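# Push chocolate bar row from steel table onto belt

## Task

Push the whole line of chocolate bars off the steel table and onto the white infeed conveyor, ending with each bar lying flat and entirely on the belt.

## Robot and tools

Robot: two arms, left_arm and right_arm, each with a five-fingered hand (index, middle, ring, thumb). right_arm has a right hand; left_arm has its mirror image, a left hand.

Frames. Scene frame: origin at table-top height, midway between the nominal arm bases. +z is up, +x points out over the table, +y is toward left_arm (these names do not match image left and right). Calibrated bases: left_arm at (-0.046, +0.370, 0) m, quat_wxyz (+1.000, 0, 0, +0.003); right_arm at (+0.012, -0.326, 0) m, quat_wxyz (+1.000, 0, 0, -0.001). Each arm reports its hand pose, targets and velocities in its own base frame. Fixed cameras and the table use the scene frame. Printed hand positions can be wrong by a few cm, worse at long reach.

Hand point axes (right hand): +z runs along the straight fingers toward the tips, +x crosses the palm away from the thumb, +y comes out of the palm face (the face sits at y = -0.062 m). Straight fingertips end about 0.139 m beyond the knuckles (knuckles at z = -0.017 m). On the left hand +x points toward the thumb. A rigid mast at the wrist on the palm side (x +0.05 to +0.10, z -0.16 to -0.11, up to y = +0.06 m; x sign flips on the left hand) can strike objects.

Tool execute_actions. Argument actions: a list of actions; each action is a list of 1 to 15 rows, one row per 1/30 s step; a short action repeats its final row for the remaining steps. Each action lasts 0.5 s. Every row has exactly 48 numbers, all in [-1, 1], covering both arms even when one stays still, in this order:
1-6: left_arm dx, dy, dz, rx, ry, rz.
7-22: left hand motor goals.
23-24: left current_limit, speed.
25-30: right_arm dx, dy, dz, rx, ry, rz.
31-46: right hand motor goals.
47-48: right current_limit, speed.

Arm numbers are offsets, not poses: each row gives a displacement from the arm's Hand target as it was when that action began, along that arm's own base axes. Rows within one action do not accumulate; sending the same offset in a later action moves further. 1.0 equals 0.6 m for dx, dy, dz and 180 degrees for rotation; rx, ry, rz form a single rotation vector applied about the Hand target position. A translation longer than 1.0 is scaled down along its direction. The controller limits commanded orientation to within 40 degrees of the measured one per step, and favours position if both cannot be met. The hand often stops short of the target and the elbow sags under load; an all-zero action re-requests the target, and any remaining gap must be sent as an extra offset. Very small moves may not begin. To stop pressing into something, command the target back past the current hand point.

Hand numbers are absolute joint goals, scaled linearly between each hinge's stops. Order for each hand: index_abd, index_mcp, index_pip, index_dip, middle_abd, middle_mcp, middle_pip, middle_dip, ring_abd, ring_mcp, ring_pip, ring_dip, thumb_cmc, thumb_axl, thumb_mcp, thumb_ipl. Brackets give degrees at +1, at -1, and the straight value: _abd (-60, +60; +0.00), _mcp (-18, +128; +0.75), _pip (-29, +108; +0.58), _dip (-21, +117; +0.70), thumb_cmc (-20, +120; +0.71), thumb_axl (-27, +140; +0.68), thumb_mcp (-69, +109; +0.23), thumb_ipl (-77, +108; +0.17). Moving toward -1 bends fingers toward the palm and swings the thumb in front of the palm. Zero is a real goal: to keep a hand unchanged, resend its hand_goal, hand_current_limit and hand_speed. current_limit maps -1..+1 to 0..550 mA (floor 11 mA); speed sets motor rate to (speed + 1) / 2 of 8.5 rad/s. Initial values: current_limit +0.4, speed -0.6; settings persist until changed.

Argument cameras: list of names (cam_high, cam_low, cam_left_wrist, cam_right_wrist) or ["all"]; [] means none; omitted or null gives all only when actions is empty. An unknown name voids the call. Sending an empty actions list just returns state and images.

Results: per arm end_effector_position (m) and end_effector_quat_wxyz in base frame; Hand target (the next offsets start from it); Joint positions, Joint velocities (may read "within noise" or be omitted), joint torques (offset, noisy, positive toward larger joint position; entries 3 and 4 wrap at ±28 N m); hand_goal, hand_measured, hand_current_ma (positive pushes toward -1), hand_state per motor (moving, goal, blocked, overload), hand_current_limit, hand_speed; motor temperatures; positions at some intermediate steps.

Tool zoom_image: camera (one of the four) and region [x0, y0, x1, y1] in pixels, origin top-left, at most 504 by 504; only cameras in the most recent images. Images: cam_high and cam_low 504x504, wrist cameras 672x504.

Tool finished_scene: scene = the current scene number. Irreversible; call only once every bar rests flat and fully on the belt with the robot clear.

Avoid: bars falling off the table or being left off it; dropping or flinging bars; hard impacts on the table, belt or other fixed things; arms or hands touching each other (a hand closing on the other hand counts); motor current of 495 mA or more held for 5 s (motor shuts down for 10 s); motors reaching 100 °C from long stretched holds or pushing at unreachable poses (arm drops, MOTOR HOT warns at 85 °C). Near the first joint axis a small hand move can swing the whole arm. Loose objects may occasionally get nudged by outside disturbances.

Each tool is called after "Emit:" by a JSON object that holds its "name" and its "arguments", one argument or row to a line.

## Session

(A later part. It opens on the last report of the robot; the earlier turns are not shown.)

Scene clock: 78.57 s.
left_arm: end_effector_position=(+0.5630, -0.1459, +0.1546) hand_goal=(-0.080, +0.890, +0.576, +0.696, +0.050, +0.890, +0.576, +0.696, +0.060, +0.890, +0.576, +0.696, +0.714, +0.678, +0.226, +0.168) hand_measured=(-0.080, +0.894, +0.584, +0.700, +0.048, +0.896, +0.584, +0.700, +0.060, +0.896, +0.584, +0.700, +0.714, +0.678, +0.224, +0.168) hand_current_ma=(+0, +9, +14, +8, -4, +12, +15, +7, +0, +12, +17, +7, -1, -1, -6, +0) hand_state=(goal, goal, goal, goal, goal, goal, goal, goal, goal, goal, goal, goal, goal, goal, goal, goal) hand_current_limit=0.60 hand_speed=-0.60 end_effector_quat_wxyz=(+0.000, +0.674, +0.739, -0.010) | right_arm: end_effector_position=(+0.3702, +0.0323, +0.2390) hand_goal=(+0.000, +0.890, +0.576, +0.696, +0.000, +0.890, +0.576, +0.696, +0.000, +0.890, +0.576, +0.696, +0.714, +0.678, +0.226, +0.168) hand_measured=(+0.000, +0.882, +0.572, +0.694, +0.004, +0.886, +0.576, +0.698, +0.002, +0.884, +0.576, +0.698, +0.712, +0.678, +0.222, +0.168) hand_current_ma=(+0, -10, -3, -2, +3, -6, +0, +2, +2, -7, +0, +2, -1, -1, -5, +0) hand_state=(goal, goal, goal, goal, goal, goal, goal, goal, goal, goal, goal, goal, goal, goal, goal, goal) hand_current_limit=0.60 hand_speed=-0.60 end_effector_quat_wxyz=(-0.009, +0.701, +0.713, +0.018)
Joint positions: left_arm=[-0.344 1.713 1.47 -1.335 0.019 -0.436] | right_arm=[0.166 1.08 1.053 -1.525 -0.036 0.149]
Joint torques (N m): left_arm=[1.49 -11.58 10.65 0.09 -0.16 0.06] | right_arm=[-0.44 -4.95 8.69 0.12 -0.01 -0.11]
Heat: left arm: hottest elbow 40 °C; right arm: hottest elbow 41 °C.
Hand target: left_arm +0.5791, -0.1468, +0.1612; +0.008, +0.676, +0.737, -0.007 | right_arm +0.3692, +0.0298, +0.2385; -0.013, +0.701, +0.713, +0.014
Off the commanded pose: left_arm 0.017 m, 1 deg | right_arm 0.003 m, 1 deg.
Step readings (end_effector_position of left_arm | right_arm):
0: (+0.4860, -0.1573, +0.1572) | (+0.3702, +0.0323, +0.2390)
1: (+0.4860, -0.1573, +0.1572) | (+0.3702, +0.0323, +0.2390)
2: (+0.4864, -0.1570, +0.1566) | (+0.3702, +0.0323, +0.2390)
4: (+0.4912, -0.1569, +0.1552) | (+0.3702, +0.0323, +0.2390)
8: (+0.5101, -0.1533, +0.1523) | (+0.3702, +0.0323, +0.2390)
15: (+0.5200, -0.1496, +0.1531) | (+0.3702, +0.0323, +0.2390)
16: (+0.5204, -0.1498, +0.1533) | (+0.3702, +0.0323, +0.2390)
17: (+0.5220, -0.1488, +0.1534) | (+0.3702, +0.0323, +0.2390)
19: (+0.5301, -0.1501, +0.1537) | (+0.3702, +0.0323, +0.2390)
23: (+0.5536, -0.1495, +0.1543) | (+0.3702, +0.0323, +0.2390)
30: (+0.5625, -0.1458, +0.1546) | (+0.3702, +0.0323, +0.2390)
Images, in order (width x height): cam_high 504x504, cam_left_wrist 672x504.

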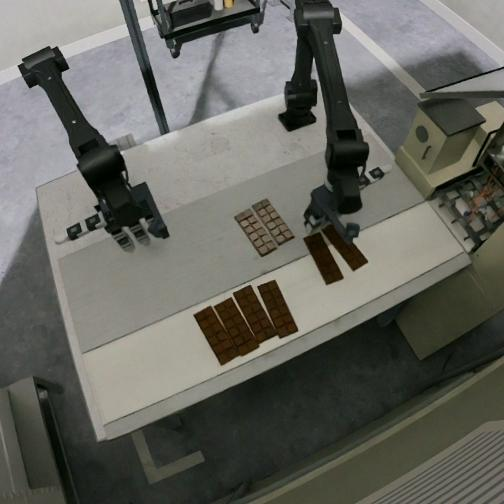

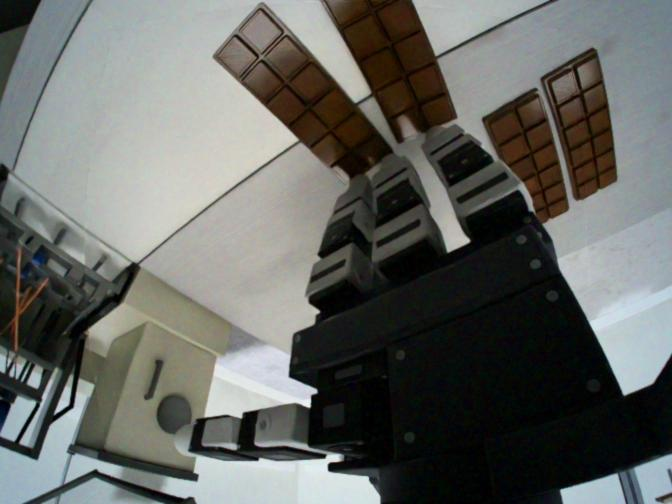

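Emit:
{"name": "execute_actions", "arguments": {
  "actions": [
    [[0.075,0.012,0,0,0,0,-0.08,0.89,0.576,0.696,0.05,0.89,0.576,0.696,-0.05,0.89,0.576,0.696,0.714,0.678,0.226,0.168,0.6,-0.6,0,0,0,0,0,0,0,0.89,0.576,0.696,0,0.89,0.576,0.696,0,0.89,0.576,0.696,0.714,0.678,0.226,0.168,0.6,-0.6]]
  ],
  "cameras": ["cam_high", "cam_left_wrist"]
}}

Emit:
{"name": "zoom_image", "arguments": {
  "camera": "cam_high",
  "region": [270, 210, 390, 330]
}}

Scene clock: 83.37 s.
left_arm: end_effector_position=(+0.6085, -0.1408, +0.1567) hand_goal=(-0.080, +0.890, +0.576, +0.696, +0.050, +0.890, +0.576, +0.696, -0.050, +0.890, +0.576, +0.696, +0.714, +0.678, +0.226, +0.168) hand_measured=(-0.080, +0.892, +0.580, +0.700, +0.048, +0.900, +0.584, +0.700, -0.050, +0.898, +0.584, +0.700, +0.714, +0.678, +0.224, +0.168) hand_current_ma=(+0, +2, +7, +6, -2, +26, +17, +7, +1, +16, +17, +7, -1, -1, -6, +0) hand_state=(goal, goal, goal, goal, goal, goal, goal, goal, goal, goal, goal, goal, goal, goal, goal, goal) hand_current_limit=0.60 hand_speed=-0.60 end_effector_quat_wxyz=(+0.002, +0.674, +0.738, -0.010) | right_arm: end_effector_position=(+0.3702, +0.0323, +0.2390) hand_goal=(+0.000, +0.890, +0.576, +0.696, +0.000, +0.890, +0.576, +0.696, +0.000, +0.890, +0.576, +0.696, +0.714, +0.678, +0.226, +0.168) hand_measured=(+0.000, +0.882, +0.572, +0.694, +0.004, +0.886, +0.576, +0.698, +0.002, +0.884, +0.576, +0.698, +0.712, +0.678, +0.222, +0.168) hand_current_ma=(+0, -10, -3, -2, +3, -6, +0, +2, +2, -7, +0, +2, -1, -1, -5, +0) hand_state=(goal, goal, goal, goal, goal, goal, goal, goal, goal, goal, goal, goal, goal, goal, goal, goal) hand_current_limit=0.60 hand_speed=-0.60 end_effector_quat_wxyz=(-0.009, +0.701, +0.713, +0.018)
Joint positions: left_arm=[-0.307 1.817 1.617 -1.377 0.02 -0.397] | right_arm=[0.166 1.08 1.053 -1.525 -0.036 0.149]
Joint torques (N m): left_arm=[1.49 -12.51 10.8 -0.16 -0.16 0.08] | right_arm=[-0.32 -4.89 8.64 0.1 0 -0.12]
Heat: left arm: hottest elbow 40 °C; right arm: hottest elbow 41 °C.
Hand target: left_arm +0.6241, -0.1396, +0.1611; +0.007, +0.676, +0.737, -0.007 | right_arm +0.3692, +0.0298, +0.2385; -0.013, +0.701, +0.713, +0.014
Off the commanded pose: left_arm 0.016 m, 1 deg | right_arm 0.003 m, 1 deg.
Step readings (end_effector_position of left_arm | right_arm):
0: (+0.5630, -0.1459, +0.1546) | (+0.3702, +0.0323, +0.2390)
1: (+0.5633, -0.1461, +0.1547) | (+0.3702, +0.0323, +0.2390)
2: (+0.5647, -0.1451, +0.1551) | (+0.3702, +0.0323, +0.2390)
4: (+0.5740, -0.1462, +0.1560) | (+0.3702, +0.0323, +0.2390)
8: (+0.5985, -0.1450, +0.1568) | (+0.3702, +0.0323, +0.2390)
15: (+0.6079, -0.1406, +0.1568) | (+0.3702, +0.0323, +0.2390)
Images, in order (width x height): cam_high 504x504, cam_left_wrist 672x504.

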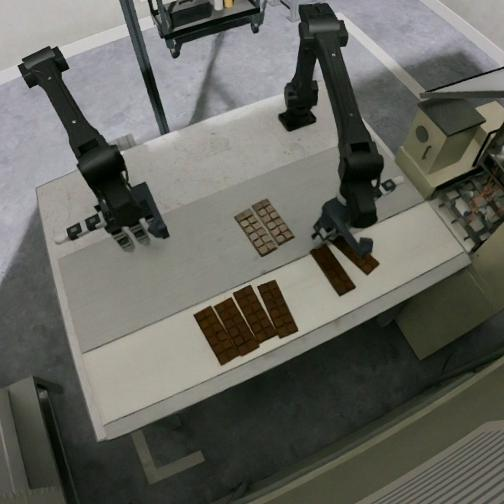

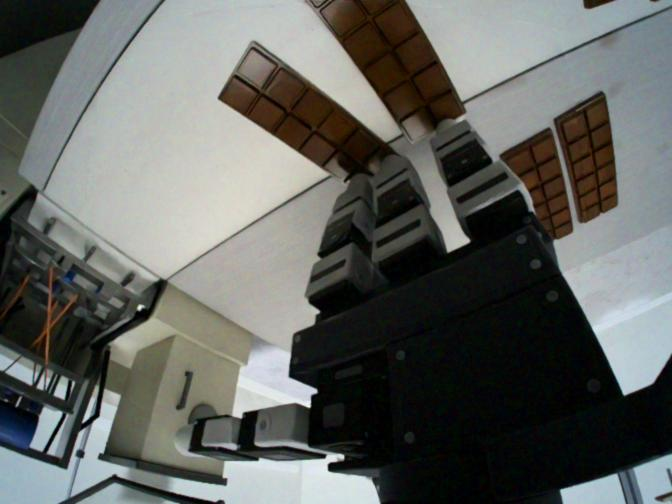

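Scaled by 4.200 from the camera's 504x504 image, which has a finer 720x720 frame.

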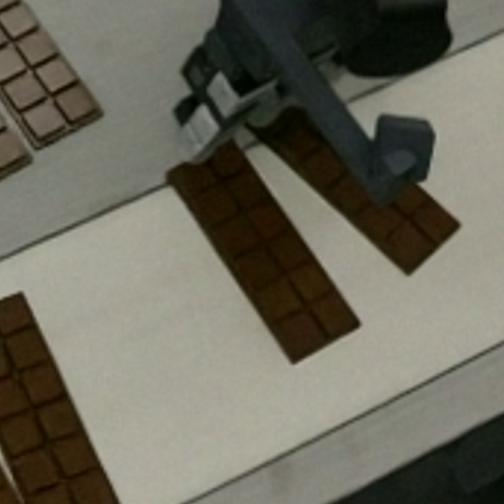

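Emit:
{"name": "execute_actions", "arguments": {
  "actions": [
    [[0.045,0.006,-0.003,0,0,0,-0.08,0.82,0.576,0.696,0.05,0.89,0.576,0.696,-0.05,0.89,0.576,0.696,0.714,0.678,0.226,0.168,0.6,-0.6,0,0,0,0,0,0,0,0.89,0.576,0.696,0,0.89,0.576,0.696,0,0.89,0.576,0.696,0.714,0.678,0.226,0.168,0.6,-0.6]]
  ],
  "cameras": ["cam_high", "cam_left_wrist"]
}}

Emit:
{"name": "zoom_image", "arguments": {
  "camera": "cam_high",
  "region": [270, 210, 390, 330]
}}

Scene clock: 85.30 s.
left_arm: end_effector_position=(+0.6357, -0.1378, +0.1578) hand_goal=(-0.080, +0.820, +0.576, +0.696, +0.050, +0.890, +0.576, +0.696, -0.050, +0.890, +0.576, +0.696, +0.714, +0.678, +0.226, +0.168) hand_measured=(-0.084, +0.846, +0.592, +0.704, +0.048, +0.888, +0.578, +0.698, -0.050, +0.890, +0.578, +0.700, +0.714, +0.678, +0.224, +0.168) hand_current_ma=(-5, +77, +41, +19, -2, -2, +3, +4, +1, +0, +5, +5, -1, -1, -6, +0) hand_state=(goal, blocked, goal, goal, goal, goal, goal, goal, goal, goal, goal, goal, goal, goal, goal, goal) hand_current_limit=0.60 hand_speed=-0.60 end_effector_quat_wxyz=(+0.003, +0.674, +0.739, -0.010) | right_arm: end_effector_position=(+0.3702, +0.0323, +0.2390) hand_goal=(+0.000, +0.890, +0.576, +0.696, +0.000, +0.890, +0.576, +0.696, +0.000, +0.890, +0.576, +0.696, +0.714, +0.678, +0.226, +0.168) hand_measured=(+0.000, +0.882, +0.572, +0.694, +0.004, +0.886, +0.576, +0.698, +0.002, +0.884, +0.576, +0.698, +0.712, +0.678, +0.222, +0.168) hand_current_ma=(+0, -10, -3, -2, +3, -6, +0, +2, +2, -7, +0, +2, -1, -1, -5, +0) hand_state=(goal, goal, goal, goal, goal, goal, goal, goal, goal, goal, goal, goal, goal, goal, goal, goal) hand_current_limit=0.60 hand_speed=-0.60 end_effector_quat_wxyz=(-0.009, +0.701, +0.713, +0.018)
Joint positions: left_arm=[-0.289 1.882 1.714 -1.406 0.02 -0.381] | right_arm=[0.166 1.08 1.053 -1.525 -0.036 0.149]
Joint torques (N m): left_arm=[1.55 -13.1 10.74 -0.1 -0.14 0.11] | right_arm=[-0.44 -4.95 8.66 0.09 0 -0.11]
Heat: left arm: hottest elbow 40 °C; right arm: hottest elbow 41 °C.
Hand target: left_arm +0.6511, -0.1361, +0.1593; +0.008, +0.676, +0.737, -0.007 | right_arm +0.3692, +0.0298, +0.2385; -0.013, +0.701, +0.713, +0.014
Off the commanded pose: left_arm 0.016 m, 1 deg | right_arm 0.003 m, 1 deg.
Step readings (end_effector_position of left_arm | right_arm):
0: (+0.6085, -0.1408, +0.1567) | (+0.3702, +0.0323, +0.2390)
1: (+0.6088, -0.1409, +0.1569) | (+0.3702, +0.0323, +0.2390)
2: (+0.6098, -0.1403, +0.1570) | (+0.3702, +0.0323, +0.2390)
4: (+0.6163, -0.1408, +0.1575) | (+0.3702, +0.0323, +0.2390)
8: (+0.6304, -0.1402, +0.1581) | (+0.3702, +0.0323, +0.2390)
15: (+0.6354, -0.1377, +0.1578) | (+0.3702, +0.0323, +0.2390)
Images, in order (width x height): cam_high 504x504, cam_left_wrist 672x504.

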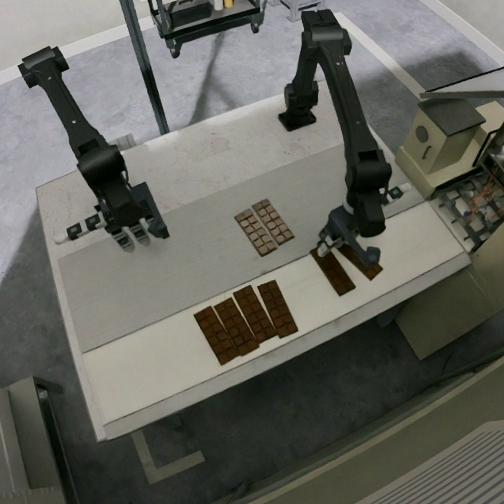

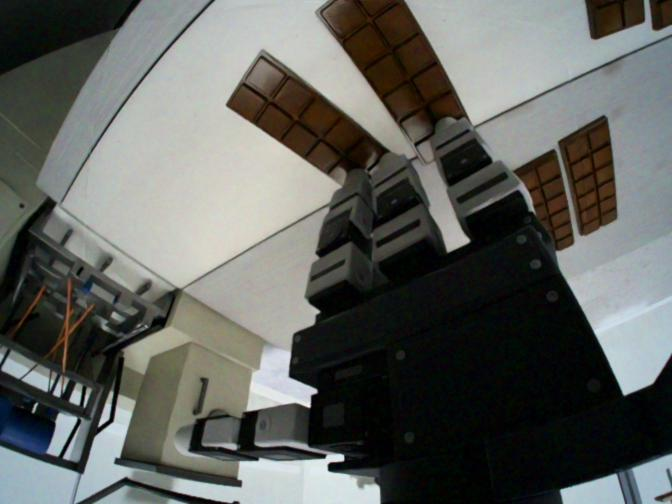

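Scaled by 4.200 from the camera's 504x504 image, which has a finer 720x720 frame.

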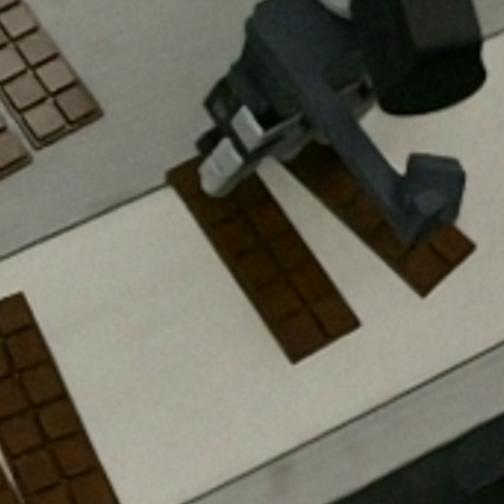

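Emit:
{"name": "execute_actions", "arguments": {
  "actions": [
    [[0,0,0.07,0,0,0,-0.08,0.89,0.576,0.696,0.05,0.89,0.576,0.696,-0.05,0.89,0.576,0.696,0.714,0.678,0.226,0.168,0.6,-0.6,0,0,0,0,0,0,0,0.89,0.576,0.696,0,0.89,0.576,0.696,0,0.89,0.576,0.696,0.714,0.678,0.226,0.168,0.6,-0.6]],
    [[-0.11,0,0,0,0,0,-0.08,0.89,0.576,0.696,0.05,0.89,0.576,0.696,-0.05,0.89,0.576,0.696,0.714,0.678,0.226,0.168,0.6,-0.6,0,0,0,0,0,0,0,0.89,0.576,0.696,0,0.89,0.576,0.696,0,0.89,0.576,0.696,0.714,0.678,0.226,0.168,0.6,-0.6]]
  ],
  "cameras": ["cam_high", "cam_left_wrist"]
}}

Emit:
{"name": "zoom_image", "arguments": {
  "camera": "cam_high",
  "region": [270, 200, 390, 320]
}}

Scene clock: 87.60 s.
left_arm: end_effector_position=(+0.5844, -0.1316, +0.1933) hand_goal=(-0.080, +0.890, +0.576, +0.696, +0.050, +0.890, +0.576, +0.696, -0.050, +0.890, +0.576, +0.696, +0.714, +0.678, +0.226, +0.168) hand_measured=(-0.082, +0.884, +0.578, +0.698, +0.048, +0.886, +0.578, +0.698, -0.050, +0.888, +0.578, +0.698, +0.714, +0.678, +0.224, +0.168) hand_current_ma=(-3, -13, +2, +5, -2, -7, +2, +4, +1, -5, +2, +4, -1, -1, -6, +0) hand_state=(goal, goal, goal, goal, goal, goal, goal, goal, goal, goal, goal, goal, goal, goal, goal, goal) hand_current_limit=0.60 hand_speed=-0.60 end_effector_quat_wxyz=(-0.003, +0.678, +0.735, -0.012) | right_arm: end_effector_position=(+0.3702, +0.0323, +0.2390) hand_goal=(+0.000, +0.890, +0.576, +0.696, +0.000, +0.890, +0.576, +0.696, +0.000, +0.890, +0.576, +0.696, +0.714, +0.678, +0.226, +0.168) hand_measured=(+0.000, +0.882, +0.572, +0.694, +0.004, +0.886, +0.576, +0.698, +0.002, +0.884, +0.576, +0.698, +0.712, +0.678, +0.222, +0.168) hand_current_ma=(+0, -10, -3, -2, +3, -6, +0, +2, +2, -7, +0, +2, -1, -1, -5, +0) hand_state=(goal, goal, goal, goal, goal, goal, goal, goal, goal, goal, goal, goal, goal, goal, goal, goal) hand_current_limit=0.60 hand_speed=-0.60 end_effector_quat_wxyz=(-0.009, +0.701, +0.713, +0.018)
Joint positions: left_arm=[-0.303 1.739 1.608 -1.456 0.02 -0.384] | right_arm=[0.166 1.08 1.053 -1.525 -0.036 0.149]
Joint torques (N m): left_arm=[0.21 -13.98 7.64 0.47 -0.11 -0.19] | right_arm=[-0.5 -4.89 8.65 0.13 0.01 -0.12]
Heat: left arm: hottest elbow 40 °C; right arm: hottest elbow 41 °C.
Hand target: left_arm +0.5850, -0.1362, +0.2013; +0.008, +0.676, +0.737, -0.007 | right_arm +0.3692, +0.0298, +0.2385; -0.013, +0.701, +0.713, +0.014
Off the commanded pose: left_arm 0.009 m, 1 deg | right_arm 0.003 m, 1 deg.
Step readings (end_effector_position of left_arm | right_arm):
0: (+0.6357, -0.1379, +0.1578) | (+0.3702, +0.0323, +0.2390)
1: (+0.6357, -0.1379, +0.1582) | (+0.3702, +0.0323, +0.2390)
2: (+0.6353, -0.1378, +0.1590) | (+0.3702, +0.0323, +0.2390)
4: (+0.6345, -0.1376, +0.1625) | (+0.3702, +0.0323, +0.2390)
8: (+0.6365, -0.1382, +0.1767) | (+0.3702, +0.0323, +0.2390)
15: (+0.6384, -0.1388, +0.1861) | (+0.3702, +0.0323, +0.2390)
16: (+0.6382, -0.1387, +0.1860) | (+0.3702, +0.0323, +0.2390)
17: (+0.6364, -0.1382, +0.1846) | (+0.3702, +0.0323, +0.2390)
19: (+0.6252, -0.1349, +0.1794) | (+0.3702, +0.0323, +0.2390)
23: (+0.5928, -0.1281, +0.1737) | (+0.3702, +0.0323, +0.2390)
30: (+0.5859, -0.1305, +0.1938) | (+0.3702, +0.0323, +0.2390)
Images, in order (width x height): cam_high 504x504, cam_left_wrist 672x504.

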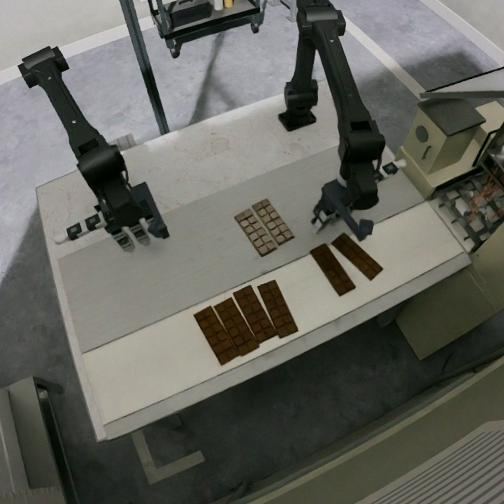

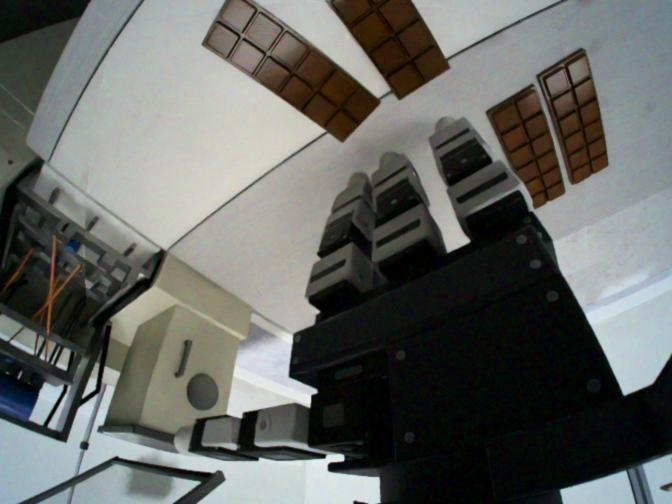

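Scaled by 4.200 from the camera's 504x504 image, which has a finer 720x720 frame.

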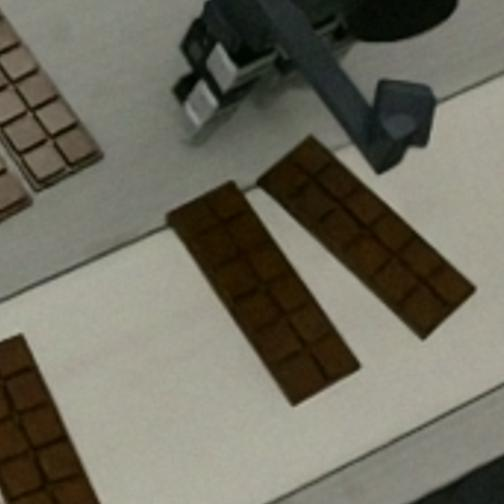

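Emit:
{"name": "execute_actions", "arguments": {
  "actions": [
    [[0,0,-0.08,0,0,0,-0.2,0.89,0.576,0.696,0,-0.067,-0.3,0.3,-0.05,0.89,0.576,0.696,0.714,0.678,0.226,0.168,0.6,-0.3,0,0,0,0,0,0,0,0.89,0.576,0.696,0,0.89,0.576,0.696,0,0.89,0.576,0.696,0.714,0.678,0.226,0.168,0.6,-0.6]]
  ],
  "cameras": ["cam_high", "cam_left_wrist"]
}}

Emit:
{"name": "zoom_image", "arguments": {
  "camera": "cam_high",
  "region": [270, 200, 390, 320]
}}

Scene clock: 92.00 s.
left_arm: end_effector_position=(+0.5823, -0.1309, +0.1541) hand_goal=(-0.200, +0.890, +0.576, +0.696, +0.000, -0.066, -0.300, +0.300, -0.050, +0.890, +0.576, +0.696, +0.714, +0.678, +0.226, +0.168) hand_measured=(-0.196, +0.884, +0.578, +0.698, +0.004, -0.048, -0.292, +0.304, -0.050, +0.888, +0.578, +0.698, +0.714, +0.678, +0.224, +0.168) hand_current_ma=(+7, -13, +2, +5, +4, +49, +15, +5, +1, -5, +2, +4, -1, -1, -6, +0) hand_state=(goal, goal, goal, goal, goal, goal, goal, goal, goal, goal, goal, goal, goal, goal, goal, goal) hand_current_limit=0.60 hand_speed=-0.30 end_effector_quat_wxyz=(+0.003, +0.678, +0.735, -0.009) | right_arm: end_effector_position=(+0.3702, +0.0323, +0.2390) hand_goal=(+0.000, +0.890, +0.576, +0.696, +0.000, +0.890, +0.576, +0.696, +0.000, +0.890, +0.576, +0.696, +0.714, +0.678, +0.226, +0.168) hand_measured=(+0.000, +0.882, +0.572, +0.694, +0.004, +0.886, +0.576, +0.698, +0.002, +0.884, +0.576, +0.698, +0.712, +0.678, +0.222, +0.168) hand_current_ma=(+0, -10, -3, -2, +3, -6, +0, +2, +2, -7, +0, +2, -1, -1, -5, +0) hand_state=(goal, goal, goal, goal, goal, goal, goal, goal, goal, goal, goal, goal, goal, goal, goal, goal) hand_current_limit=0.60 hand_speed=-0.60 end_effector_quat_wxyz=(-0.009, +0.701, +0.713, +0.018)
Joint positions: left_arm=[-0.303 1.743 1.508 -1.337 0.02 -0.384] | right_arm=[0.166 1.08 1.053 -1.525 -0.036 0.149]
Joint torques (N m): left_arm=[0.15 -12.75 7.79 0.64 -0.15 -0.18] | right_arm=[-0.44 -4.66 8.65 0.08 0.01 -0.11]
Heat: left arm: hottest elbow 40 °C; right arm: hottest elbow 41 °C.
Hand target: left_arm +0.5850, -0.1362, +0.1534; +0.008, +0.676, +0.737, -0.007 | right_arm +0.3692, +0.0298, +0.2385; -0.013, +0.701, +0.713, +0.014
Off the commanded pose: left_arm 0.006 m, 1 deg | right_arm 0.003 m, 1 deg.
Step readings (end_effector_position of left_arm | right_arm):
0: (+0.5844, -0.1316, +0.1933) | (+0.3702, +0.0323, +0.2390)
1: (+0.5845, -0.1316, +0.1929) | (+0.3702, +0.0323, +0.2390)
2: (+0.5848, -0.1317, +0.1911) | (+0.3702, +0.0323, +0.2390)
4: (+0.5854, -0.1319, +0.1826) | (+0.3702, +0.0323, +0.2390)
8: (+0.5801, -0.1302, +0.1604) | (+0.3702, +0.0323, +0.2390)
15: (+0.5821, -0.1309, +0.1540) | (+0.3702, +0.0323, +0.2390)
Images, in order (width x height): cam_high 504x504, cam_left_wrist 672x504.

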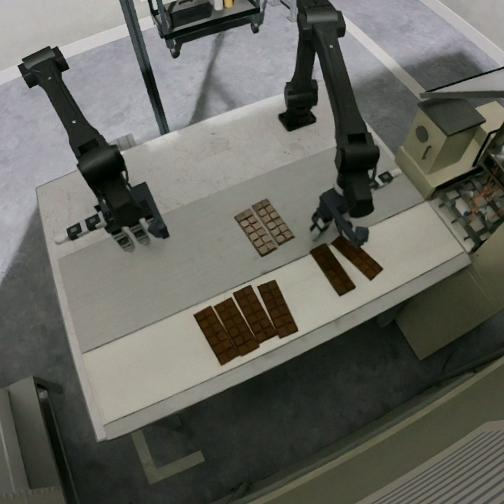

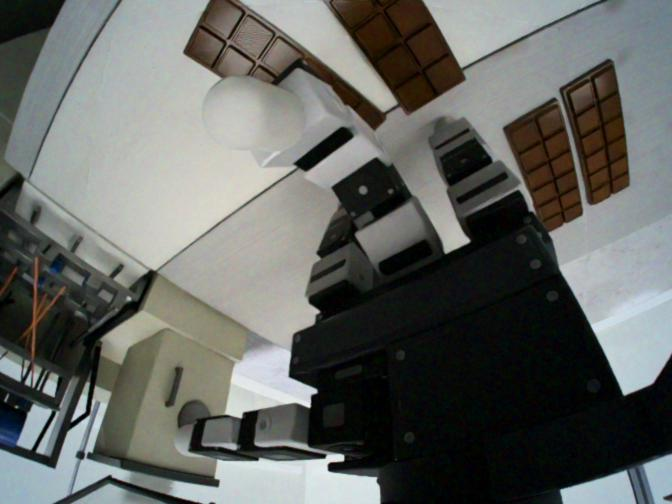

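Scaled by 4.200 from the camera's 504x504 image, which has a finer 720x720 frame.

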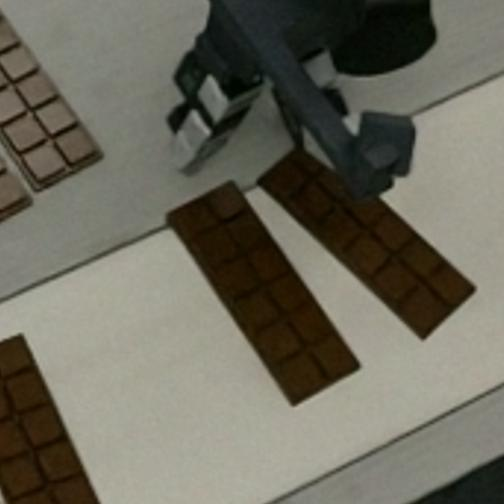

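Emit:
{"name": "execute_actions", "arguments": {
  "actions": [
    [[0.058,0.006,0,0,0,0,-0.2,0.89,0.576,0.696,0,-0.067,-0.3,0.3,-0.05,0.89,0.576,0.696,0.714,0.678,0.226,0.168,0.6,-0.3,0,0,0,0,0,0,0,0.89,0.576,0.696,0,0.89,0.576,0.696,0,0.89,0.576,0.696,0.714,0.678,0.226,0.168,0.6,-0.6]]
  ],
  "cameras": ["cam_high"]
}}

Emit:
{"name": "zoom_image", "arguments": {
  "camera": "cam_high",
  "region": [270, 200, 390, 320]
}}

Scene clock: 93.30 s.
left_arm: end_effector_position=(+0.6029, -0.1346, +0.1468) hand_goal=(-0.200, +0.890, +0.576, +0.696, +0.000, -0.066, -0.300, +0.300, -0.050, +0.890, +0.576, +0.696, +0.714, +0.678, +0.226, +0.168) hand_measured=(-0.200, +0.890, +0.578, +0.698, +0.004, -0.048, -0.292, +0.304, -0.046, +0.908, +0.590, +0.704, +0.714, +0.678, +0.224, +0.168) hand_current_ma=(+0, +1, +4, +5, +4, +48, +15, +5, +6, +46, +35, +14, -1, -1, -7, +0) hand_state=(goal, goal, goal, goal, goal, goal, goal, goal, goal, goal, goal, goal, goal, goal, goal, goal) hand_current_limit=0.60 hand_speed=-0.30 end_effector_quat_wxyz=(+0.000, +0.676, +0.736, -0.012) | right_arm: end_effector_position=(+0.3702, +0.0323, +0.2390) hand_goal=(+0.000, +0.890, +0.576, +0.696, +0.000, +0.890, +0.576, +0.696, +0.000, +0.890, +0.576, +0.696, +0.714, +0.678, +0.226, +0.168) hand_measured=(+0.000, +0.882, +0.572, +0.694, +0.004, +0.886, +0.576, +0.698, +0.002, +0.884, +0.576, +0.698, +0.712, +0.678, +0.222, +0.168) hand_current_ma=(+0, -10, -3, -2, +3, -6, +0, +2, +2, -7, +0, +2, -1, -1, -5, +0) hand_state=(goal, goal, goal, goal, goal, goal, goal, goal, goal, goal, goal, goal, goal, goal, goal, goal) hand_current_limit=0.60 hand_speed=-0.60 end_effector_quat_wxyz=(-0.009, +0.701, +0.713, +0.018)
Joint positions: left_arm=[-0.299 1.806 1.577 -1.353 0.021 -0.384] | right_arm=[0.166 1.08 1.053 -1.525 -0.036 0.149]
Joint torques (N m): left_arm=[1.61 -12.51 10.82 -0.09 -0.19 0.07] | right_arm=[-0.38 -4.84 8.66 0.08 0.02 -0.12]
Heat: left arm: hottest elbow 41 °C; right arm: hottest elbow 41 °C.
Hand target: left_arm +0.6198, -0.1325, +0.1533; +0.008, +0.676, +0.737, -0.007 | right_arm +0.3692, +0.0298, +0.2385; -0.013, +0.701, +0.713, +0.014
Off the commanded pose: left_arm 0.018 m, 1 deg | right_arm 0.003 m, 1 deg.
Step readings (end_effector_position of left_arm | right_arm):
0: (+0.5823, -0.1309, +0.1541) | (+0.3702, +0.0323, +0.2390)
1: (+0.5823, -0.1309, +0.1541) | (+0.3702, +0.0323, +0.2390)
2: (+0.5823, -0.1310, +0.1532) | (+0.3702, +0.0323, +0.2390)
4: (+0.5861, -0.1321, +0.1520) | (+0.3702, +0.0323, +0.2390)
8: (+0.5997, -0.1350, +0.1478) | (+0.3702, +0.0323, +0.2390)
15: (+0.6028, -0.1346, +0.1470) | (+0.3702, +0.0323, +0.2390)
Images, in order (width x height): cam_high 504x504.

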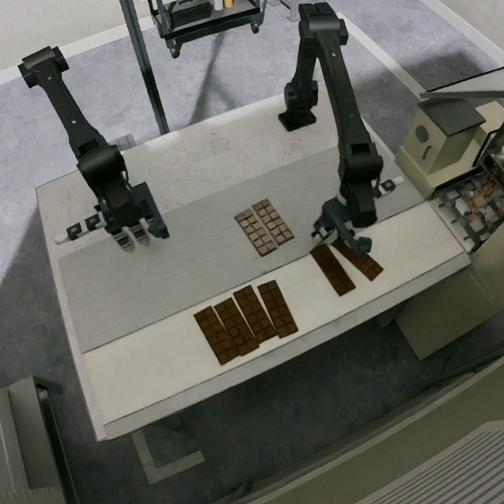

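Scaled by 4.200 from the camera's 504x504 image, which has a finer 720x720 frame.

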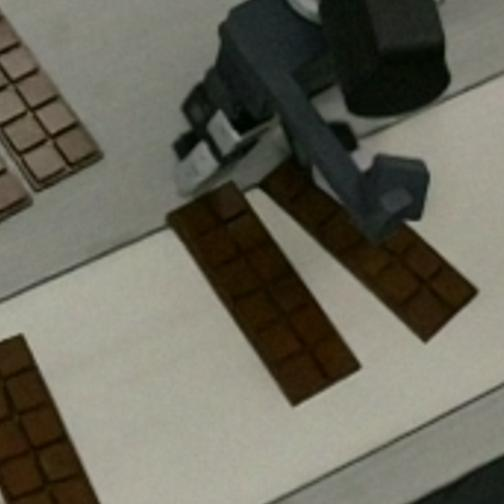

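Emit:
{"name": "execute_actions", "arguments": {
  "actions": [
    [[0.055,0.007,0.01,0,0,0,-0.2,0.89,0.576,0.696,0,-0.067,-0.3,0.3,-0.05,0.89,0.576,0.696,0.714,0.678,0.226,0.168,0.6,-0.3,0,0,0,0,0,0,0,0.89,0.576,0.696,0,0.89,0.576,0.696,0,0.89,0.576,0.696,0.714,0.678,0.226,0.168,0.6,-0.6]]
  ],
  "cameras": ["cam_high"]
}}

Emit:
{"name": "zoom_image", "arguments": {
  "camera": "cam_high",
  "region": [270, 210, 390, 330]
}}

Scene clock: 94.77 s.
left_arm: end_effector_position=(+0.6369, -0.1287, +0.1497) hand_goal=(-0.200, +0.890, +0.576, +0.696, +0.000, -0.066, -0.300, +0.300, -0.050, +0.890, +0.576, +0.696, +0.714, +0.678, +0.226, +0.168) hand_measured=(-0.200, +0.890, +0.580, +0.698, +0.004, -0.048, -0.292, +0.304, -0.050, +0.898, +0.586, +0.702, +0.714, +0.678, +0.224, +0.168) hand_current_ma=(+0, +1, +5, +5, +4, +48, +15, +5, +1, +19, +24, +14, -1, -1, -7, +0) hand_state=(goal, goal, goal, goal, goal, goal, goal, goal, goal, goal, goal, goal, goal, goal, goal, goal) hand_current_limit=0.60 hand_speed=-0.30 end_effector_quat_wxyz=(-0.002, +0.674, +0.739, -0.012) | right_arm: end_effector_position=(+0.3702, +0.0323, +0.2390) hand_goal=(+0.000, +0.890, +0.576, +0.696, +0.000, +0.890, +0.576, +0.696, +0.000, +0.890, +0.576, +0.696, +0.714, +0.678, +0.226, +0.168) hand_measured=(+0.000, +0.882, +0.572, +0.694, +0.004, +0.886, +0.576, +0.698, +0.002, +0.884, +0.576, +0.698, +0.712, +0.678, +0.222, +0.168) hand_current_ma=(+0, -10, -3, -2, +3, -6, +0, +2, +2, -7, +0, +2, -1, -1, -5, +0) hand_state=(goal, goal, goal, goal, goal, goal, goal, goal, goal, goal, goal, goal, goal, goal, goal, goal) hand_current_limit=0.60 hand_speed=-0.60 end_effector_quat_wxyz=(-0.009, +0.701, +0.713, +0.018)
Joint positions: left_arm=[-0.273 1.889 1.706 -1.403 0.02 -0.363] | right_arm=[0.166 1.08 1.053 -1.525 -0.036 0.149]
Joint torques (N m): left_arm=[1.38 -13.33 11.15 -0.2 -0.17 0.1] | right_arm=[-0.38 -4.95 8.68 0.18 -0.01 -0.12]
Heat: left arm: hottest elbow 41 °C; right arm: hottest elbow 40 °C.
Hand target: left_arm +0.6529, -0.1283, +0.1594; +0.008, +0.676, +0.737, -0.007 | right_arm +0.3692, +0.0298, +0.2385; -0.013, +0.701, +0.713, +0.014
Off the commanded pose: left_arm 0.019 m, 1 deg | right_arm 0.003 m, 1 deg.
Step readings (end_effector_position of left_arm | right_arm):
0: (+0.6029, -0.1346, +0.1468) | (+0.3702, +0.0323, +0.2390)
1: (+0.6033, -0.1345, +0.1472) | (+0.3702, +0.0323, +0.2390)
2: (+0.6043, -0.1347, +0.1474) | (+0.3702, +0.0323, +0.2390)
4: (+0.6117, -0.1352, +0.1488) | (+0.3702, +0.0323, +0.2390)
8: (+0.6306, -0.1332, +0.1498) | (+0.3702, +0.0323, +0.2390)
15: (+0.6368, -0.1287, +0.1496) | (+0.3702, +0.0323, +0.2390)
Images, in order (width x height): cam_high 504x504.

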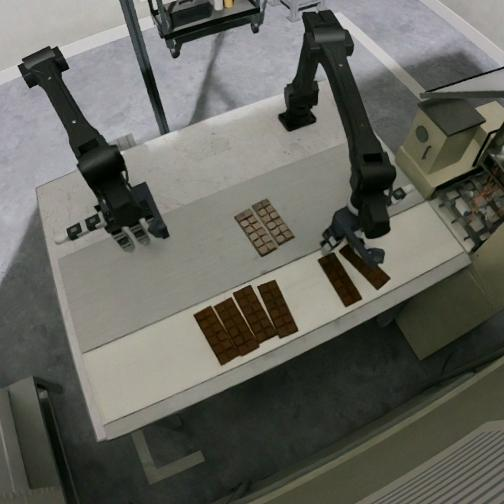

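Scaled by 4.200 from the camera's 504x504 image, which has a finer 720x720 frame.

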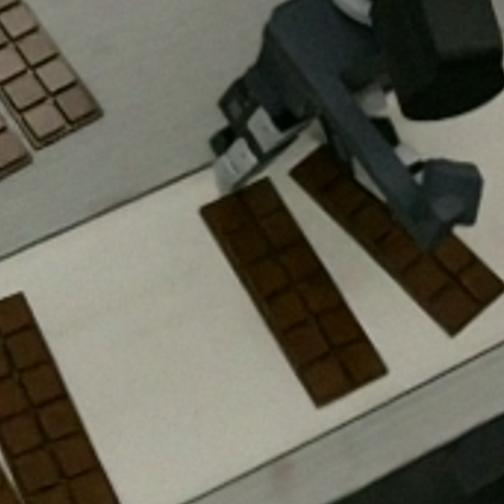

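Emit:
{"name": "execute_actions", "arguments": {
  "actions": [
    [[0,0,0.1,0,0,0,-0.2,0.89,0.576,0.696,0,-0.067,-0.3,0.3,-0.05,0.89,0.576,0.696,0.714,0.678,0.226,0.168,0.6,-0.6,0,0,0,0,0,0,0,0.89,0.576,0.696,0,0.89,0.576,0.696,0,0.89,0.576,0.696,0.714,0.678,0.226,0.168,0.6,-0.6]],
    [[-0.23,-0.15,0,0,0,0,-0.15,0.89,0.576,0.696,0,-0.067,-0.3,0.3,0.115,0.89,0.576,0.696,0.714,0.678,0.226,0.168,0.6,-0.6,0,0,0,0,0,0,0,0.89,0.576,0.696,0,0.89,0.576,0.696,0,0.89,0.576,0.696,0.714,0.678,0.226,0.168,0.6,-0.6]],
    [[-0.21,-0.143,-0.03,0,0,0,-0.15,0.89,0.576,0.696,0,-0.067,-0.3,0.3,0.115,0.89,0.576,0.696,0.714,0.678,0.226,0.168,0.6,-0.6,0,0,0,0,0,0,0,0.89,0.576,0.696,0,0.89,0.576,0.696,0,0.89,0.576,0.696,0.714,0.678,0.226,0.168,0.6,-0.6]]
  ],
  "cameras": ["cam_high", "cam_left_wrist"]
}}

Emit:
{"name": "zoom_image", "arguments": {
  "camera": "cam_high",
  "region": [210, 150, 330, 270]
}}

Emit:
{"name": "zoom_image", "arguments": {
  "camera": "cam_high",
  "region": [240, 210, 400, 370]
}}

Scene clock: 101.20 s.
left_arm: end_effector_position=(+0.3855, -0.3061, +0.1915) hand_goal=(-0.150, +0.890, +0.576, +0.696, +0.000, -0.066, -0.300, +0.300, +0.116, +0.890, +0.576, +0.696, +0.714, +0.678, +0.226, +0.168) hand_measured=(-0.152, +0.886, +0.576, +0.698, +0.002, -0.056, -0.292, +0.304, +0.114, +0.886, +0.576, +0.698, +0.712, +0.678, +0.222, +0.168) hand_current_ma=(-1, -9, +0, +4, +3, +26, +14, +5, -3, -8, +0, +4, -2, -1, -7, +0) hand_state=(goal, goal, goal, goal, goal, goal, goal, goal, goal, goal, goal, goal, goal, goal, goal, goal) hand_current_limit=0.60 hand_speed=-0.60 end_effector_quat_wxyz=(-0.008, +0.684, +0.730, -0.007) | right_arm: end_effector_position=(+0.3702, +0.0323, +0.2390) hand_goal=(+0.000, +0.890, +0.576, +0.696, +0.000, +0.890, +0.576, +0.696, +0.000, +0.890, +0.576, +0.696, +0.714, +0.678, +0.226, +0.168) hand_measured=(+0.000, +0.882, +0.572, +0.694, +0.004, +0.886, +0.576, +0.698, +0.002, +0.884, +0.576, +0.698, +0.712, +0.678, +0.222, +0.168) hand_current_ma=(+0, -10, -3, -2, +3, -6, +0, +2, +2, -7, +0, +2, -1, -1, -5, +0) hand_state=(goal, goal, goal, goal, goal, goal, goal, goal, goal, goal, goal, goal, goal, goal, goal, goal) hand_current_limit=0.60 hand_speed=-0.60 end_effector_quat_wxyz=(-0.009, +0.701, +0.713, +0.018)
Joint positions: left_arm=[-0.829 1.542 1.358 -1.401 0.016 -0.894] | right_arm=[0.166 1.08 1.053 -1.525 -0.036 0.149]
Joint torques (N m): left_arm=[1.2 -11.81 7.61 0.51 -0.19 -0.17] | right_arm=[-0.73 -4.89 8.66 0.12 0.01 -0.13]
Heat: left arm: hottest elbow 41 °C; right arm: hottest elbow 40 °C.
Hand target: left_arm +0.3889, -0.3041, +0.2014; +0.008, +0.676, +0.737, -0.007 | right_arm +0.3692, +0.0298, +0.2385; -0.013, +0.701, +0.713, +0.014
Off the commanded pose: left_arm 0.011 m, 2 deg | right_arm 0.003 m, 1 deg.
Step readings (end_effector_position of left_arm | right_arm):
0: (+0.6369, -0.1287, +0.1497) | (+0.3702, +0.0323, +0.2390)
1: (+0.6368, -0.1287, +0.1502) | (+0.3702, +0.0323, +0.2390)
2: (+0.6360, -0.1285, +0.1516) | (+0.3702, +0.0323, +0.2390)
4: (+0.6345, -0.1280, +0.1589) | (+0.3702, +0.0323, +0.2390)
8: (+0.6396, -0.1294, +0.1837) | (+0.3702, +0.0323, +0.2390)
15: (+0.6421, -0.1300, +0.1987) | (+0.3702, +0.0323, +0.2390)
16: (+0.6414, -0.1301, +0.1987) | (+0.3702, +0.0323, +0.2390)
17: (+0.6378, -0.1313, +0.1967) | (+0.3702, +0.0323, +0.2390)
19: (+0.6150, -0.1359, +0.1894) | (+0.3702, +0.0323, +0.2390)
23: (+0.5497, -0.1763, +0.1834) | (+0.3702, +0.0323, +0.2390)
30: (+0.5078, -0.2373, +0.2144) | (+0.3702, +0.0323, +0.2390)
31: (+0.5074, -0.2360, +0.2165) | (+0.3702, +0.0323, +0.2390)
32: (+0.5035, -0.2364, +0.2161) | (+0.3702, +0.0323, +0.2390)
34: (+0.4848, -0.2351, +0.2081) | (+0.3702, +0.0323, +0.2390)
38: (+0.4221, -0.2710, +0.1884) | (+0.3702, +0.0323, +0.2390)
45: (+0.3799, -0.3171, +0.1878) | (+0.3702, +0.0323, +0.2390)
Images, in order (width x height): cam_high 504x504, cam_left_wrist 672x504.

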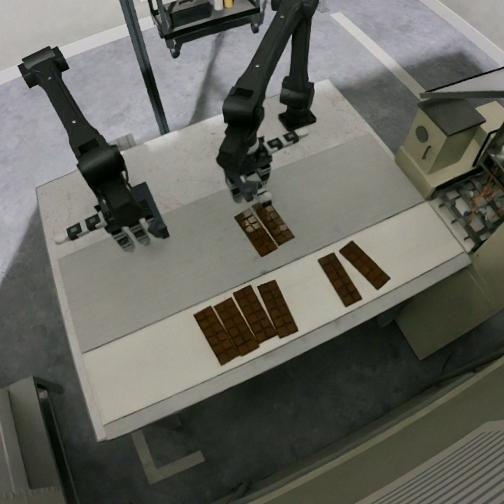

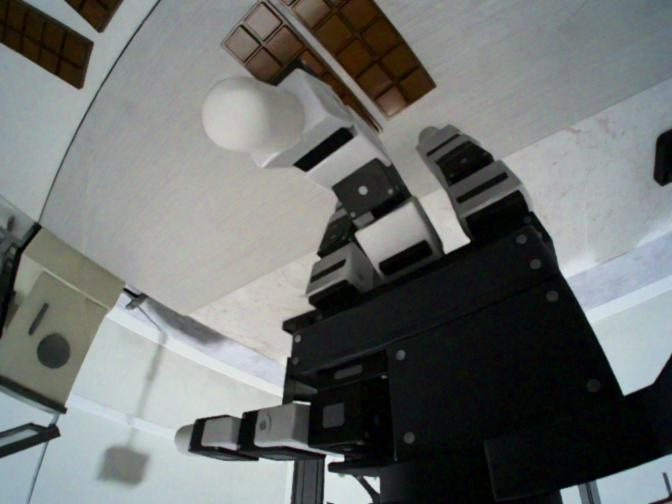

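Scaled by 4.200 from the camera's 504x504 image, which has a finer 720x720 frame.

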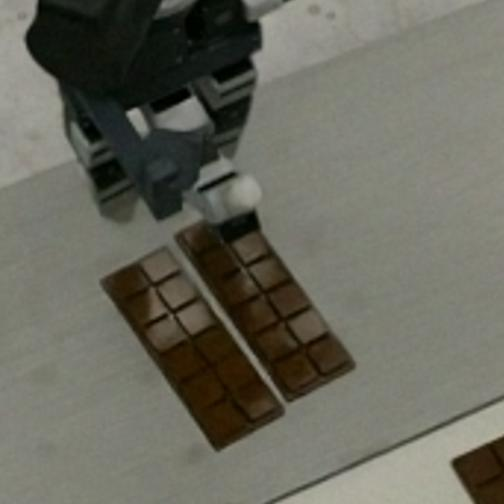

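Scaled by 3.150 from the camera's 504x504 image, which has a finer 720x720 frame.

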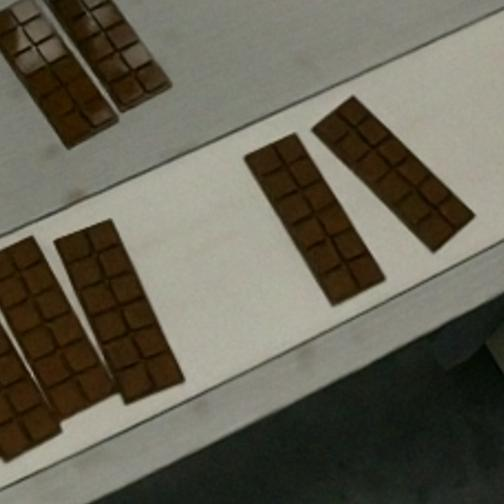

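Emit:
{"name": "execute_actions", "arguments": {
  "actions": [
    [[0,0.012,-0.075,0,0,0,-0.15,0.89,0.576,0.696,0,-0.067,-0.3,0.3,0.115,0.89,0.576,0.696,0.714,0.678,0.226,0.168,0.6,-0.6,0,0,0,0,0,0,0,0.89,0.576,0.696,0,0.89,0.576,0.696,0,0.89,0.576,0.696,0.714,0.678,0.226,0.168,0.6,-0.6]]
  ],
  "cameras": ["cam_high"]
}}

Emit:
{"name": "zoom_image", "arguments": {
  "camera": "cam_high",
  "region": [210, 150, 330, 270]
}}

Scene clock: 102.73 s.
left_arm: end_effector_position=(+0.3828, -0.2984, +0.1552) hand_goal=(-0.150, +0.890, +0.576, +0.696, +0.000, -0.066, -0.300, +0.300, +0.116, +0.890, +0.576, +0.696, +0.714, +0.678, +0.226, +0.168) hand_measured=(-0.152, +0.886, +0.576, +0.698, +0.002, -0.056, -0.292, +0.304, +0.114, +0.886, +0.576, +0.698, +0.712, +0.678, +0.222, +0.168) hand_current_ma=(-1, -9, +0, +4, +3, +26, +14, +5, -3, -8, +0, +4, -2, -1, -7, +0) hand_state=(goal, goal, goal, goal, goal, goal, goal, goal, goal, goal, goal, goal, goal, goal, goal, goal) hand_current_limit=0.60 hand_speed=-0.60 end_effector_quat_wxyz=(+0.001, +0.681, +0.732, -0.007) | right_arm: end_effector_position=(+0.3702, +0.0323, +0.2390) hand_goal=(+0.000, +0.890, +0.576, +0.696, +0.000, +0.890, +0.576, +0.696, +0.000, +0.890, +0.576, +0.696, +0.714, +0.678, +0.226, +0.168) hand_measured=(+0.000, +0.882, +0.572, +0.694, +0.004, +0.886, +0.576, +0.698, +0.002, +0.884, +0.576, +0.698, +0.712, +0.678, +0.222, +0.168) hand_current_ma=(+0, -10, -3, -2, +3, -6, +0, +2, +2, -7, +0, +2, -1, -1, -5, +0) hand_state=(goal, goal, goal, goal, goal, goal, goal, goal, goal, goal, goal, goal, goal, goal, goal, goal) hand_current_limit=0.60 hand_speed=-0.60 end_effector_quat_wxyz=(-0.009, +0.701, +0.713, +0.018)
Joint positions: left_arm=[-0.823 1.536 1.25 -1.283 0.014 -0.894] | right_arm=[0.166 1.08 1.053 -1.525 -0.036 0.149]
Joint torques (N m): left_arm=[1.55 -9.93 7.61 0.66 -0.22 -0.08] | right_arm=[-0.44 -4.95 8.64 0.12 0 -0.11]
Heat: left arm: hottest elbow 41 °C; right arm: hottest elbow 40 °C.
Hand target: left_arm +0.3889, -0.2969, +0.1564; +0.008, +0.676, +0.737, -0.007 | right_arm +0.3692, +0.0298, +0.2385; -0.013, +0.701, +0.713, +0.014
Off the commanded pose: left_arm 0.006 m, 1 deg | right_arm 0.003 m, 1 deg.
Step readings (end_effector_position of left_arm | right_arm):
0: (+0.3855, -0.3060, +0.1915) | (+0.3702, +0.0323, +0.2390)
1: (+0.3855, -0.3060, +0.1909) | (+0.3702, +0.0323, +0.2390)
2: (+0.3859, -0.3065, +0.1892) | (+0.3702, +0.0323, +0.2390)
4: (+0.3858, -0.3059, +0.1807) | (+0.3702, +0.0323, +0.2390)
8: (+0.3808, -0.2981, +0.1593) | (+0.3702, +0.0323, +0.2390)
15: (+0.3825, -0.2980, +0.1551) | (+0.3702, +0.0323, +0.2390)
Images, in order (width x height): cam_high 504x504.

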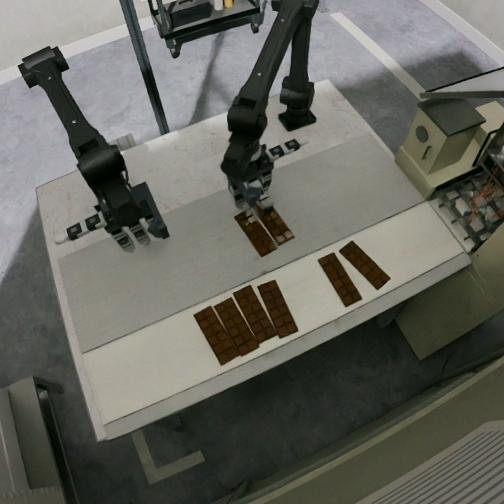

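Scaled by 4.200 from the camera's 504x504 image, which has a finer 720x720 frame.

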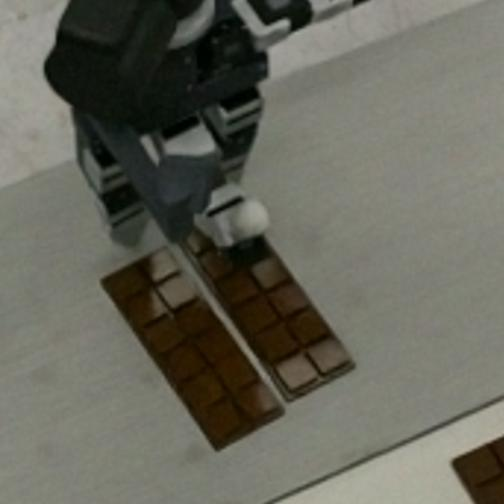

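Emit:
{"name": "execute_actions", "arguments": {
  "actions": [
    [[0.075,0.006,0.002,0,0,0,-0.15,0.89,0.576,0.696,0,-0.067,-0.3,0.3,0.115,0.89,0.576,0.696,0.714,0.678,0.226,0.168,0.6,-0.6,0,0,0,0,0,0,0,0.89,0.576,0.696,0,0.89,0.576,0.696,0,0.89,0.576,0.696,0.714,0.678,0.226,0.168,0.6,-0.6]]
  ],
  "cameras": ["cam_high"]
}}

Emit:
{"name": "zoom_image", "arguments": {
  "camera": "cam_high",
  "region": [210, 150, 330, 270]
}}

Scene clock: 104.17 s.
left_arm: end_effector_position=(+0.4204, -0.2832, +0.1520) hand_goal=(-0.150, +0.890, +0.576, +0.696, +0.000, -0.066, -0.300, +0.300, +0.116, +0.890, +0.576, +0.696, +0.714, +0.678, +0.226, +0.168) hand_measured=(-0.146, +0.914, +0.594, +0.704, +0.002, -0.056, -0.292, +0.304, +0.114, +0.892, +0.580, +0.700, +0.712, +0.678, +0.222, +0.168) hand_current_ma=(+5, +70, +45, +18, +3, +26, +14, +5, -2, +1, +6, +5, -2, -1, -7, +0) hand_state=(goal, blocked, goal, goal, goal, goal, goal, goal, goal, goal, goal, goal, goal, goal, goal, goal) hand_current_limit=0.60 hand_speed=-0.60 end_effector_quat_wxyz=(-0.001, +0.672, +0.741, -0.007) | right_arm: end_effector_position=(+0.3702, +0.0323, +0.2390) hand_goal=(+0.000, +0.890, +0.576, +0.696, +0.000, +0.890, +0.576, +0.696, +0.000, +0.890, +0.576, +0.696, +0.714, +0.678, +0.226, +0.168) hand_measured=(+0.000, +0.882, +0.572, +0.694, +0.004, +0.886, +0.576, +0.698, +0.002, +0.884, +0.576, +0.698, +0.712, +0.678, +0.222, +0.168) hand_current_ma=(+0, -10, -3, -2, +3, -6, +0, +2, +2, -7, +0, +2, -1, -1, -5, +0) hand_state=(goal, goal, goal, goal, goal, goal, goal, goal, goal, goal, goal, goal, goal, goal, goal, goal) hand_current_limit=0.60 hand_speed=-0.60 end_effector_quat_wxyz=(-0.009, +0.701, +0.713, +0.018)
Joint positions: left_arm=[-0.742 1.585 1.3 -1.286 0.014 -0.84] | right_arm=[0.166 1.08 1.053 -1.525 -0.036 0.149]
Joint torques (N m): left_arm=[0.97 -9.23 10.51 0.03 -0.15 0.11] | right_arm=[-0.44 -4.84 8.69 0.13 0 -0.12]
Heat: left arm: hottest elbow 41 °C; right arm: hottest elbow 40 °C.
Hand target: left_arm +0.4339, -0.2934, +0.1575; +0.008, +0.676, +0.737, -0.007 | right_arm +0.3692, +0.0298, +0.2385; -0.013, +0.701, +0.713, +0.014
Off the commanded pose: left_arm 0.018 m, 1 deg | right_arm 0.003 m, 1 deg.
Step readings (end_effector_position of left_arm | right_arm):
0: (+0.3829, -0.2985, +0.1552) | (+0.3702, +0.0323, +0.2390)
1: (+0.3830, -0.2983, +0.1552) | (+0.3702, +0.0323, +0.2390)
2: (+0.3838, -0.2974, +0.1549) | (+0.3702, +0.0323, +0.2390)
4: (+0.3889, -0.2940, +0.1531) | (+0.3702, +0.0323, +0.2390)
8: (+0.4079, -0.2860, +0.1513) | (+0.3702, +0.0323, +0.2390)
15: (+0.4195, -0.2827, +0.1517) | (+0.3702, +0.0323, +0.2390)
Images, in order (width x height): cam_high 504x504.

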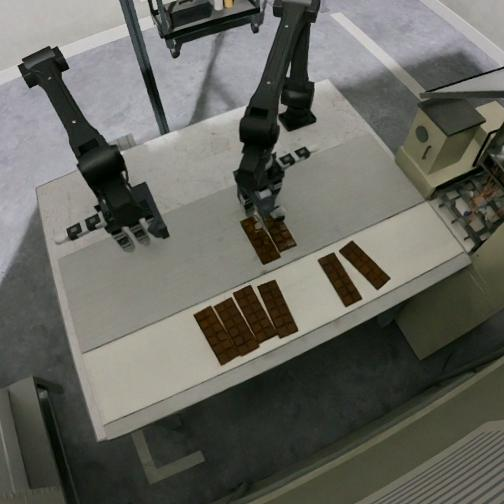

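Scaled by 4.200 from the camera's 504x504 image, which has a finer 720x720 frame.

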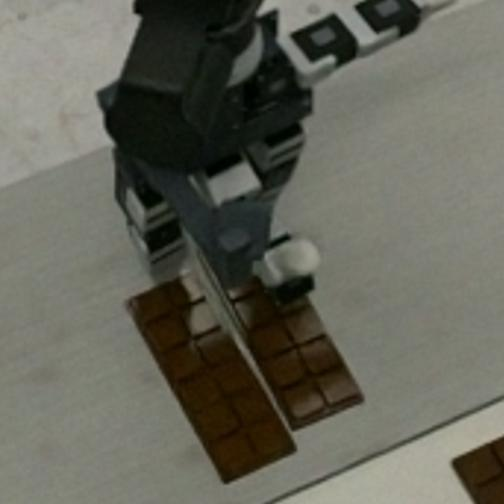

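Emit:
{"name": "execute_actions", "arguments": {
  "actions": [
    [[0.075,-0.004,0.002,0,0,0,-0.22,0.89,0.576,0.696,0,-0.067,-0.3,0.3,0.1,0.89,0.576,0.696,0.714,0.678,0.226,0.168,0.6,-0.6,0,0,0,0,0,0,0,0.89,0.576,0.696,0,0.89,0.576,0.696,0,0.89,0.576,0.696,0.714,0.678,0.226,0.168,0.6,-0.6]]
  ],
  "cameras": ["cam_high"]
}}

Emit:
{"name": "zoom_image", "arguments": {
  "camera": "cam_high",
  "region": [220, 170, 340, 290]
}}

Scene clock: 107.20 s.
left_arm: end_effector_position=(+0.4643, -0.2879, +0.1523) hand_goal=(-0.220, +0.890, +0.576, +0.696, +0.000, -0.066, -0.300, +0.300, +0.100, +0.890, +0.576, +0.696, +0.714, +0.678, +0.226, +0.168) hand_measured=(-0.220, +0.908, +0.592, +0.704, +0.002, -0.056, -0.292, +0.304, +0.102, +0.892, +0.580, +0.700, +0.712, +0.678, +0.222, +0.168) hand_current_ma=(+1, +45, +38, +18, +3, +26, +14, +5, +3, +2, +8, +5, -2, -1, -7, +0) hand_state=(goal, goal, goal, goal, goal, goal, goal, goal, goal, goal, goal, goal, goal, goal, goal, goal) hand_current_limit=0.60 hand_speed=-0.60 end_effector_quat_wxyz=(-0.001, +0.673, +0.740, -0.008) | right_arm: end_effector_position=(+0.3702, +0.0323, +0.2390) hand_goal=(+0.000, +0.890, +0.576, +0.696, +0.000, +0.890, +0.576, +0.696, +0.000, +0.890, +0.576, +0.696, +0.714, +0.678, +0.226, +0.168) hand_measured=(+0.000, +0.882, +0.572, +0.694, +0.004, +0.886, +0.576, +0.698, +0.002, +0.884, +0.576, +0.698, +0.712, +0.678, +0.222, +0.168) hand_current_ma=(+0, -10, -3, -2, +3, -6, +0, +2, +2, -7, +0, +2, -1, -1, -5, +0) hand_state=(goal, goal, goal, goal, goal, goal, goal, goal, goal, goal, goal, goal, goal, goal, goal, goal) hand_current_limit=0.60 hand_speed=-0.60 end_effector_quat_wxyz=(-0.009, +0.701, +0.713, +0.018)
Joint positions: left_arm=[-0.689 1.676 1.414 -1.312 0.015 -0.783] | right_arm=[0.166 1.08 1.053 -1.525 -0.036 0.149]
Joint torques (N m): left_arm=[1.32 -10.46 10.69 -0.05 -0.17 0.1] | right_arm=[-0.5 -4.84 8.68 0.12 -0.01 -0.11]
Heat: left arm: hottest elbow 41 °C; right arm: hottest elbow 40 °C.
Hand target: left_arm +0.4789, -0.2958, +0.1587; +0.008, +0.676, +0.737, -0.007 | right_arm +0.3692, +0.0298, +0.2385; -0.013, +0.701, +0.713, +0.014
Off the commanded pose: left_arm 0.018 m, 1 deg | right_arm 0.003 m, 1 deg.
Step readings (end_effector_position of left_arm | right_arm):
0: (+0.4204, -0.2832, +0.1520) | (+0.3702, +0.0323, +0.2390)
1: (+0.4206, -0.2834, +0.1521) | (+0.3702, +0.0323, +0.2390)
2: (+0.4219, -0.2840, +0.1524) | (+0.3702, +0.0323, +0.2390)
4: (+0.4293, -0.2870, +0.1522) | (+0.3702, +0.0323, +0.2390)
8: (+0.4531, -0.2906, +0.1522) | (+0.3702, +0.0323, +0.2390)
15: (+0.4640, -0.2877, +0.1524) | (+0.3702, +0.0323, +0.2390)
Images, in order (width x height): cam_high 504x504.

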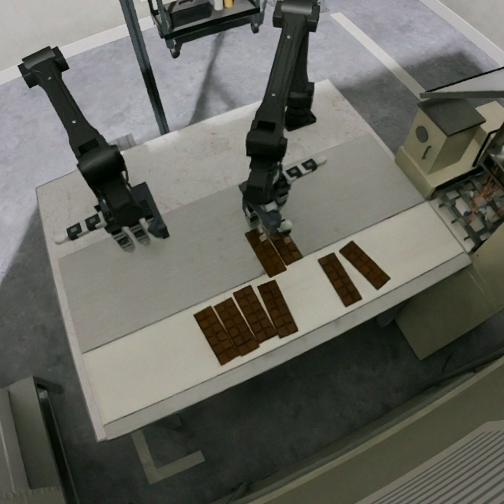

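Scaled by 4.200 from the camera's 504x504 image, which has a finer 720x720 frame.

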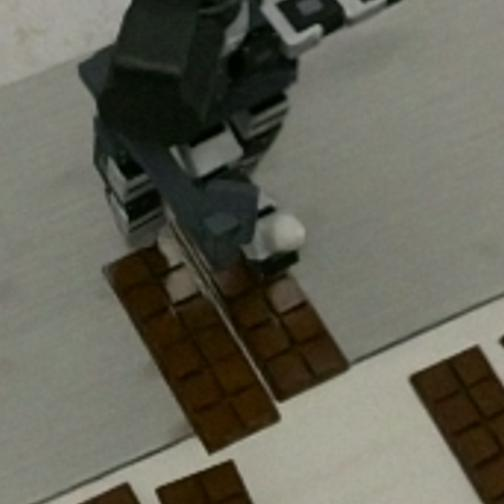

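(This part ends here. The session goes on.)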